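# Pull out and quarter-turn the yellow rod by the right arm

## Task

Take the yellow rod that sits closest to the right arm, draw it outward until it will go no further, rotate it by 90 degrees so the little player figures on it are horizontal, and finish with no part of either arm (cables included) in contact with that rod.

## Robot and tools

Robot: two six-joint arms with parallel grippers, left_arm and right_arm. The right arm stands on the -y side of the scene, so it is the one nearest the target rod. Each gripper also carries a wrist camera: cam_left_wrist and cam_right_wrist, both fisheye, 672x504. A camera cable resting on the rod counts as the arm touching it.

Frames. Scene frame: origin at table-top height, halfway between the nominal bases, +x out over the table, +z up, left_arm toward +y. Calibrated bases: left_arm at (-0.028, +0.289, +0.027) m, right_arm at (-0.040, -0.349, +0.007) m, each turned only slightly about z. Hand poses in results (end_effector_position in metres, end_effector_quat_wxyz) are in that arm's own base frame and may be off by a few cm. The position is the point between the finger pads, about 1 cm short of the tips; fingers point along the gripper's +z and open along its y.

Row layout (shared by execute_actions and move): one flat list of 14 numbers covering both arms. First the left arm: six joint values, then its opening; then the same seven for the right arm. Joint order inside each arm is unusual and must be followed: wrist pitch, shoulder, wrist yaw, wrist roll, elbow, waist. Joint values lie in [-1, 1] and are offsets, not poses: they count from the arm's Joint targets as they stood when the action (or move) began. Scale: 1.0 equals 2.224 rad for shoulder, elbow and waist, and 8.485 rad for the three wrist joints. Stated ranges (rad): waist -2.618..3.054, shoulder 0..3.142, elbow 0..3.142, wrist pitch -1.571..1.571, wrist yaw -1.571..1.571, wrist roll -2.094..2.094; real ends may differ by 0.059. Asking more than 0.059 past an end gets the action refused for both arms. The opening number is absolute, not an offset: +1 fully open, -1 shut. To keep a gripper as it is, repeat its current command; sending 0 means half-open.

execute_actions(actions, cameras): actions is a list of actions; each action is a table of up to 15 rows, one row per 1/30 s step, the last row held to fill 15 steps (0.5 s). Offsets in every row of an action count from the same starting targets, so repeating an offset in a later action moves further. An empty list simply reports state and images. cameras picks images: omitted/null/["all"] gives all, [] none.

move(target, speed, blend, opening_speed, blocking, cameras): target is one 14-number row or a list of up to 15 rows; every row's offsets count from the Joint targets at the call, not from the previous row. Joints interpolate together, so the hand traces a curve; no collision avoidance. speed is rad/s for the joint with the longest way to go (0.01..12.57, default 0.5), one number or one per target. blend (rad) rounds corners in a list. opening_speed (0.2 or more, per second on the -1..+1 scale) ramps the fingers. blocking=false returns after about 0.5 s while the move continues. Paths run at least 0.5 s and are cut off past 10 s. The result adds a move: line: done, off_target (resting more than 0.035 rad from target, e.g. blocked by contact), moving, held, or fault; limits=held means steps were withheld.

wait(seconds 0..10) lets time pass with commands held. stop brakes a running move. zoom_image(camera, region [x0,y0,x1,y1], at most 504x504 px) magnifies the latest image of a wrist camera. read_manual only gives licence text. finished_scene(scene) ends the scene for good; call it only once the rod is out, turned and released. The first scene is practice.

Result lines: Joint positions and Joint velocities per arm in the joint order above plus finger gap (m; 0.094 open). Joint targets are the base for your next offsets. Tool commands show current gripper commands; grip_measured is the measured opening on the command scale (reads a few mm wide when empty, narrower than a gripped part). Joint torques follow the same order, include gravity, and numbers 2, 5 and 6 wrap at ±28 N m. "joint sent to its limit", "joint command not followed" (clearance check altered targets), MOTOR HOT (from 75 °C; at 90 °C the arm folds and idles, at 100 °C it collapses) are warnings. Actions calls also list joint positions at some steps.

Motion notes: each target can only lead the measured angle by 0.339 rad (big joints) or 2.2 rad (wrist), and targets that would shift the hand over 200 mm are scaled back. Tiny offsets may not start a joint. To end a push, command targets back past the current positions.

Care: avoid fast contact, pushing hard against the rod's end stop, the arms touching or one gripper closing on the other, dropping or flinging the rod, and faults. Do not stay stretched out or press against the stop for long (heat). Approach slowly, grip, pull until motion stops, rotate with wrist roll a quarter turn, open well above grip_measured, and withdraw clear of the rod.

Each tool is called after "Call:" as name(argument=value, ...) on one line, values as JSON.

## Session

Call:
execute_actions(actions=[])

Scene clock: 0.00 s.
left_arm: end_effector_position=(+0.4127, +0.0165, +0.1264) grip_measured=+1.000 end_effector_quat_wxyz=(+0.618, -0.002, +0.786, +0.007) | right_arm: end_effector_position=(+0.3903, -0.0463, +0.1052) grip_measured=+1.000 end_effector_quat_wxyz=(+0.587, +0.098, +0.798, -0.097)
Joint names: [wrist pitch, shoulder, wrist yaw, wrist roll, elbow, waist]
Joint positions: left_arm=[0.901 1.55 0.039 0.018 0.411 0.054 0.094] | right_arm=[0.871 1.537 0.276 0.046 0.357 0.003 0.094]
Joint velocities: within noise
Joint torques (N m): no reading
Heat: left arm: 40 °C; right arm: 39 °C.
Joint targets: left_arm=[0.889 1.548 0.039 0.019 0.413 0.054] | right_arm=[0.861 1.534 0.277 0.048 0.360 0.003]
Tool commands: left_gripper/opening=+1.0 right_gripper/opening=+1.0
camera_calibration:
cam_left_wrist: T_world_to_cam=[[-0.0177666, -0.985889, 0.166453, -0.00796993], [-0.580802, -0.125334, -0.804339, 0.378982], [0.813851, -0.110967, -0.570379, -0.140833], [0, 0, 0, 1]] pos_world=[0.334589, 0.0240143, 0.225829]
cam_right_wrist: T_world_to_cam=[[-0.259, -0.939853, 0.222701, 0.0247898], [-0.669431, 0.00846419, -0.742826, 0.372487], [0.696262, -0.341475, -0.631359, -0.103415], [0, 0, 0, 1]] pos_world=[0.327779, -0.0151678, 0.20588]

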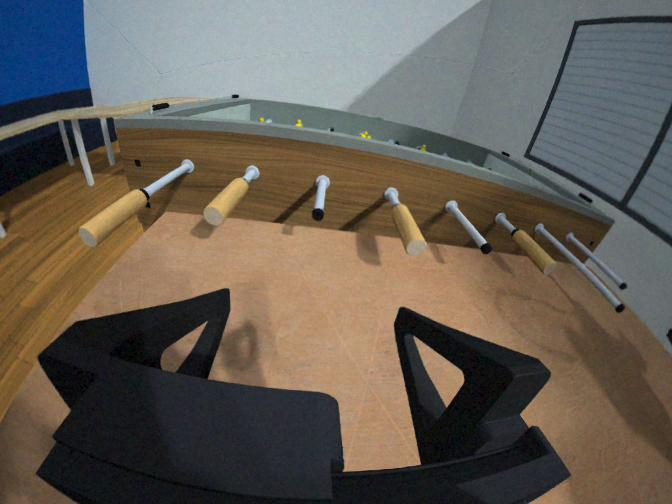

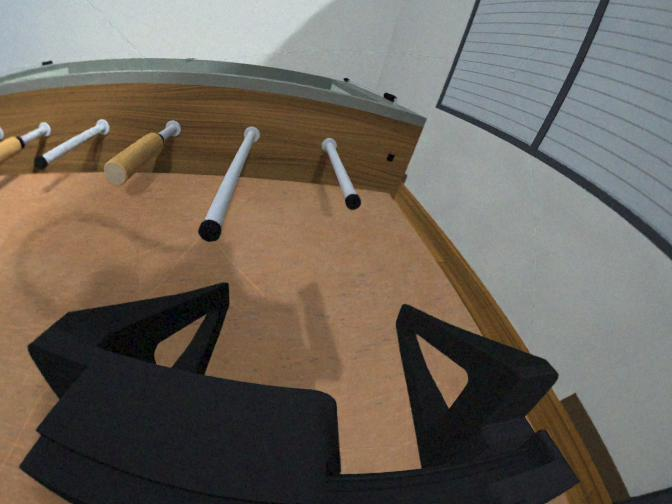

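Call:
move(target=[[0,0,0,0,0,0,1,-0.1015,0.0072,0.0263,-0.0174,0.2653,0.1111,1],[0,0,0,0,0,0,1,-0.0883,0.3871,0.0719,-0.0519,0.6097,0.2415,1]], speed=1.2, blend=0.15, cameras=["cam_right_wrist"])

Scene clock: 51.73 s.
left_arm: end_effector_position=(+0.4127, +0.0165, +0.1264) grip_measured=+1.000 end_effector_quat_wxyz=(+0.618, -0.002, +0.786, +0.007) | right_arm: end_effector_position=(+0.5759, +0.1917, +0.0877) grip_measured=+1.000 end_effector_quat_wxyz=(+0.455, -0.183, +0.802, -0.340)
Joint names: [wrist pitch, shoulder, wrist yaw, wrist roll, elbow, waist]
Joint positions: left_arm=[0.901 1.55 0.039 0.018 0.411 0.054 0.094] | right_arm=[0.104 2.382 0.876 -0.393 1.689 0.547 0.094]
Joint velocities: within noise
Joint torques (N m): left_arm=[1.85 -6.8 -0.01 0.02 5.7 -0.02] | right_arm=[1.47 -11.45 0.42 0.01 8.55 -0.61]
Heat: left arm: 40 °C; right arm: 39 °C.
Joint targets: left_arm=[0.889 1.548 0.039 0.019 0.413 0.054] | right_arm=[0.112 2.395 0.887 -0.393 1.716 0.540]
move: done
camera_calibration:
cam_right_wrist: T_world_to_cam=[[0.0359266, -0.56285, 0.825778, 0.00556328], [-0.813299, -0.496646, -0.30313, 0.622841], [0.580736, -0.660714, -0.475608, -0.0483155], [0, 0, 0, 1]] pos_world=[0.534415, 0.28054, 0.161228]
Images, in order (width x height): cam_right_wrist 672x504.

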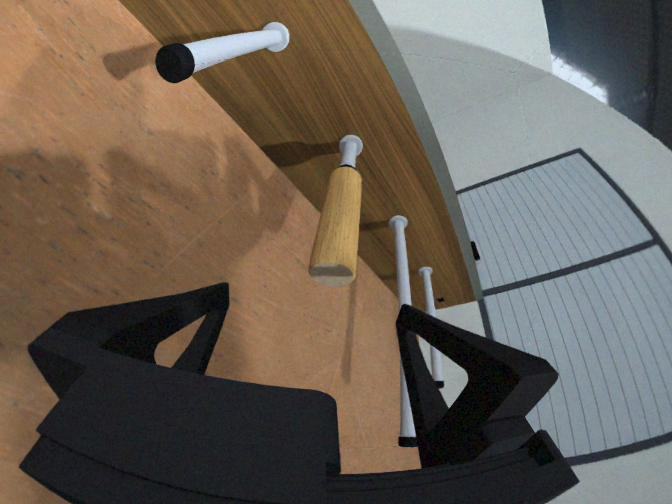

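Call:
move(target=[0,0,0,0,0,0,1,-0.0006,0.0899,-0.0101,-0.0091,0.1187,-0.0450,1], speed=0.7, cameras=["cam_right_wrist"])

Call:
move(target=[0,0,0,0,0,0,1,0,0,0,0,0,0,-0.7], opening_speed=2, cameras=[])

Call:
move(target=[[0,0,0,0,0,0,1,-0.0497,-0.0468,0.0145,0.0351,-0.0144,0.0337,-0.7],[0,0,0,0,0,0,1,-0.0383,-0.1578,-0.0166,0.0692,-0.1673,0.0256,-0.7],[0,0,0,0,0,0,1,-0.0165,-0.2424,-0.0495,0.0959,-0.2959,0.0031,-0.7],[0,0,0,0,0,0,1,0.0150,-0.3040,-0.0819,0.1232,-0.4213,-0.0252,-0.7],[0,0,0,0,0,0,1,0.0582,-0.3206,-0.1113,0.1549,-0.5292,-0.0558,-0.7]], speed=0.7, blend=0.1, cameras=["cam_right_wrist"])

Scene clock: 66.57 s.
left_arm: end_effector_position=(+0.4127, +0.0165, +0.1264) grip_measured=+1.000 end_effector_quat_wxyz=(+0.618, -0.002, +0.786, +0.007) | right_arm: end_effector_position=(+0.6391, +0.1543, +0.0714) grip_measured=+1.000 end_effector_quat_wxyz=(+0.457, -0.168, +0.801, -0.349)
Joint names: [wrist pitch, shoulder, wrist yaw, wrist roll, elbow, waist]
Joint positions: left_arm=[0.901 1.55 0.039 0.018 0.411 0.054 0.094] | right_arm=[0.109 2.574 0.809 -0.47 1.951 0.433 0.094]
Joint velocities: within noise
Joint torques (N m): left_arm=[1.85 -6.78 0 0.01 5.68 -0.02] | right_arm=[1.44 -12.19 0.22 0.07 8.96 0.69]
Heat: left arm: 40 °C; right arm: 43 °C.
Joint targets: left_arm=[0.889 1.548 0.039 0.019 0.413 0.054] | right_arm=[0.107 2.595 0.802 -0.470 1.980 0.440]
move: done
camera_calibration:
cam_right_wrist: T_world_to_cam=[[0.00294083, -0.563896, 0.825841, 0.0168256], [-0.822049, -0.471609, -0.319094, 0.653595], [0.569409, -0.677943, -0.464937, -0.108256], [0, 0, 0, 1]] pos_world=[0.598879, 0.244338, 0.144331]
Images, in order (width x height): cam_right_wrist 672x504.

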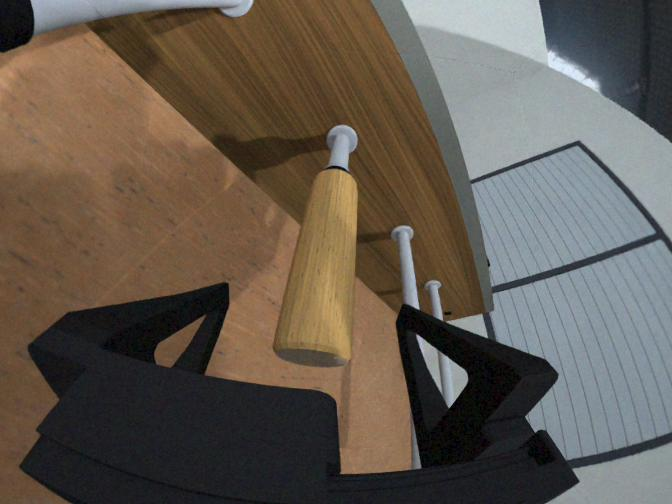

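Scene clock: 67.63 s.
left_arm: end_effector_position=(+0.4127, +0.0165, +0.1264) grip_measured=+1.000 end_effector_quat_wxyz=(+0.618, -0.002, +0.786, +0.007) | right_arm: end_effector_position=(+0.6391, +0.1543, +0.0714) grip_measured=-0.318 end_effector_quat_wxyz=(+0.457, -0.168, +0.801, -0.349)
Joint names: [wrist pitch, shoulder, wrist yaw, wrist roll, elbow, waist]
Joint positions: left_arm=[0.901 1.55 0.039 0.018 0.411 0.054 0.094] | right_arm=[0.109 2.574 0.809 -0.471 1.951 0.433 0.032]
Joint velocities: within noise
Joint torques (N m): left_arm=[1.85 -6.76 0 0.02 5.63 -0.05] | right_arm=[1.44 -12.14 0.2 0.02 8.95 0.68]
Heat: left arm: 40 °C; right arm: 43 °C.
Joint targets: left_arm=[0.889 1.548 0.039 0.019 0.413 0.054] | right_arm=[0.107 2.595 0.802 -0.470 1.980 0.440]
move: done
No camera images: "cameras" was empty.

Scene clock: 70.67 s.
left_arm: end_effector_position=(+0.4127, +0.0165, +0.1264) grip_measured=+1.000 end_effector_quat_wxyz=(+0.618, -0.002, +0.786, +0.007) | right_arm: end_effector_position=(+0.4705, +0.1786, +0.0719) grip_measured=-0.319 end_effector_quat_wxyz=(+0.422, +0.178, +0.830, +0.318)
Joint names: [wrist pitch, shoulder, wrist yaw, wrist roll, elbow, waist]
Joint positions: left_arm=[0.901 1.55 0.039 0.018 0.411 0.054 0.094] | right_arm=[0.605 1.917 -0.097 0.809 0.853 0.326 0.032]
Joint velocities: within noise
Joint torques (N m): left_arm=[1.86 -6.78 0 0 5.63 -0.03] | right_arm=[1.6 -11.08 -0.49 0.4 1.95 -0.87]
Heat: left arm: 40 °C; right arm: 43 °C.
Joint targets: left_arm=[0.889 1.548 0.039 0.019 0.413 0.054] | right_arm=[0.600 1.882 -0.143 0.844 0.803 0.316]
move: off_target (right_arm); right_arm: the elbow is farthest, 0.050 rad from its target
camera_calibration:
cam_right_wrist: T_world_to_cam=[[0.0368709, -0.840757, -0.540156, 0.162335], [-0.854137, 0.254068, -0.453761, 0.421773], [0.518739, 0.478098, -0.708754, -0.160713], [0, 0, 0, 1]] pos_world=[0.437635, 0.106162, 0.165165]
Images, in order (width x height): cam_right_wrist 672x504.

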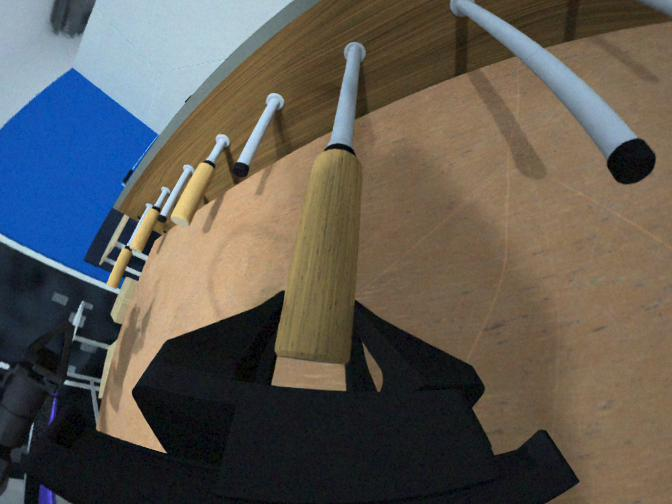

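Call:
move(target=[0,0,0,0,0,0,1,0.0031,-0.0186,0.0019,0.001,-0.03,0.008,-0.7], speed=0.4, cameras=[])

Call:
move(target=[0,0,0,0,0,0,1,-0.0022,0.013,-0.0013,-0.001,0.021,-0.0056,0.5], speed=0.4, opening_speed=3, cameras=[])

Call:
move(target=[0,0,0,0,0,0,1,-0.0391,-0.2653,-0.0126,-0.0072,-0.1241,-0.0553,0.5], speed=0.8, cameras=["cam_right_wrist"])

Scene clock: 81.27 s.
left_arm: end_effector_position=(+0.4127, +0.0165, +0.1264) grip_measured=+1.000 end_effector_quat_wxyz=(+0.618, -0.002, +0.786, +0.007) | right_arm: end_effector_position=(+0.4673, +0.1764, +0.0711) grip_measured=-0.319 end_effector_quat_wxyz=(+0.429, +0.184, +0.823, +0.324)
Joint names: [wrist pitch, shoulder, wrist yaw, wrist roll, elbow, waist]
Joint positions: left_arm=[0.901 1.55 0.039 0.018 0.411 0.054 0.094] | right_arm=[0.659 1.917 -0.091 0.824 0.82 0.326 0.032]
Joint velocities: within noise
Joint torques (N m): left_arm=[1.84 -6.78 0.01 0.01 5.65 -0.05] | right_arm=[1.38 -14.43 -0.38 0.33 -0.61 0.7]
Heat: left arm: 40 °C; right arm: 44 °C.
Joint targets: left_arm=[0.889 1.548 0.039 0.019 0.413 0.054] | right_arm=[0.627 1.841 -0.127 0.853 0.736 0.334]
move: off_target (right_arm); right_arm: the elbow is farthest, 0.084 rad from its target
No camera images: "cameras" was empty.

Scene clock: 82.10 s.
left_arm: end_effector_position=(+0.4127, +0.0165, +0.1264) grip_measured=+1.000 end_effector_quat_wxyz=(+0.618, -0.002, +0.786, +0.007) | right_arm: end_effector_position=(+0.4486, +0.1776, +0.0631) grip_measured=+0.497 end_effector_quat_wxyz=(+0.398, +0.186, +0.835, +0.331)
Joint names: [wrist pitch, shoulder, wrist yaw, wrist roll, elbow, waist]
Joint positions: left_arm=[0.901 1.55 0.039 0.018 0.411 0.054 0.094] | right_arm=[0.617 1.877 -0.132 0.844 0.774 0.326 0.07]
Joint velocities: within noise
Joint torques (N m): left_arm=[1.86 -6.8 0 0.03 5.64 -0.06] | right_arm=[1.58 -8.24 -0.1 0 6.04 -0.4]
Heat: left arm: 40 °C; right arm: 44 °C.
Joint targets: left_arm=[0.889 1.548 0.039 0.019 0.413 0.054] | right_arm=[0.608 1.870 -0.138 0.844 0.783 0.321]
move: done
No camera images: "cameras" was empty.

Scene clock: 83.60 s.
left_arm: end_effector_position=(+0.4127, +0.0165, +0.1264) grip_measured=+1.000 end_effector_quat_wxyz=(+0.618, -0.002, +0.786, +0.007) | right_arm: end_effector_position=(+0.3646, +0.1203, +0.1338) grip_measured=+0.498 end_effector_quat_wxyz=(+0.403, +0.190, +0.829, +0.338)
Joint names: [wrist pitch, shoulder, wrist yaw, wrist roll, elbow, waist]
Joint positions: left_arm=[0.901 1.55 0.039 0.018 0.411 0.054 0.094] | right_arm=[0.286 1.291 -0.238 0.801 0.527 0.206 0.07]
Joint velocities: within noise
Joint torques (N m): left_arm=[1.85 -6.82 0 0.01 5.64 -0.05] | right_arm=[1.58 -4.56 -0.1 -0.2 5.12 -0.64]
Heat: left arm: 40 °C; right arm: 44 °C.
Joint targets: left_arm=[0.889 1.548 0.039 0.019 0.413 0.054] | right_arm=[0.276 1.279 -0.244 0.783 0.507 0.199]
move: done
camera_calibration:
cam_right_wrist: T_world_to_cam=[[0.0266888, -0.81258, -0.582238, 0.156663], [-0.870562, 0.267384, -0.413071, 0.373208], [0.491334, 0.517898, -0.700265, -0.029954], [0, 0, 0, 1]] pos_world=[0.335437, 0.0430243, 0.2244]
Images, in order (width x height): cam_right_wrist 672x504.

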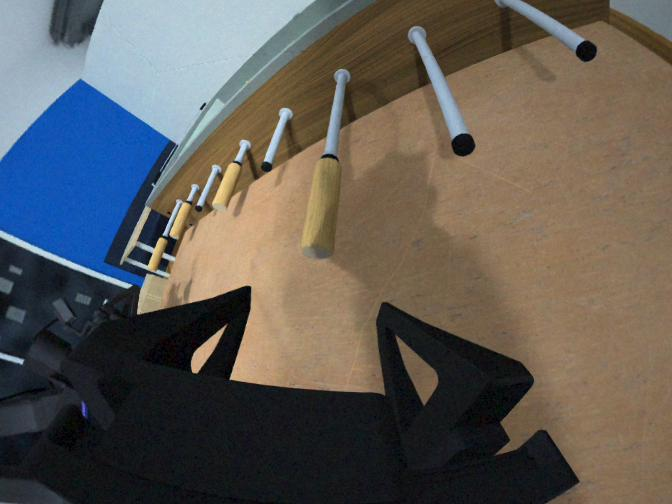

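Call:
finished_scene(scene=3)

The scene is finished: the task was done.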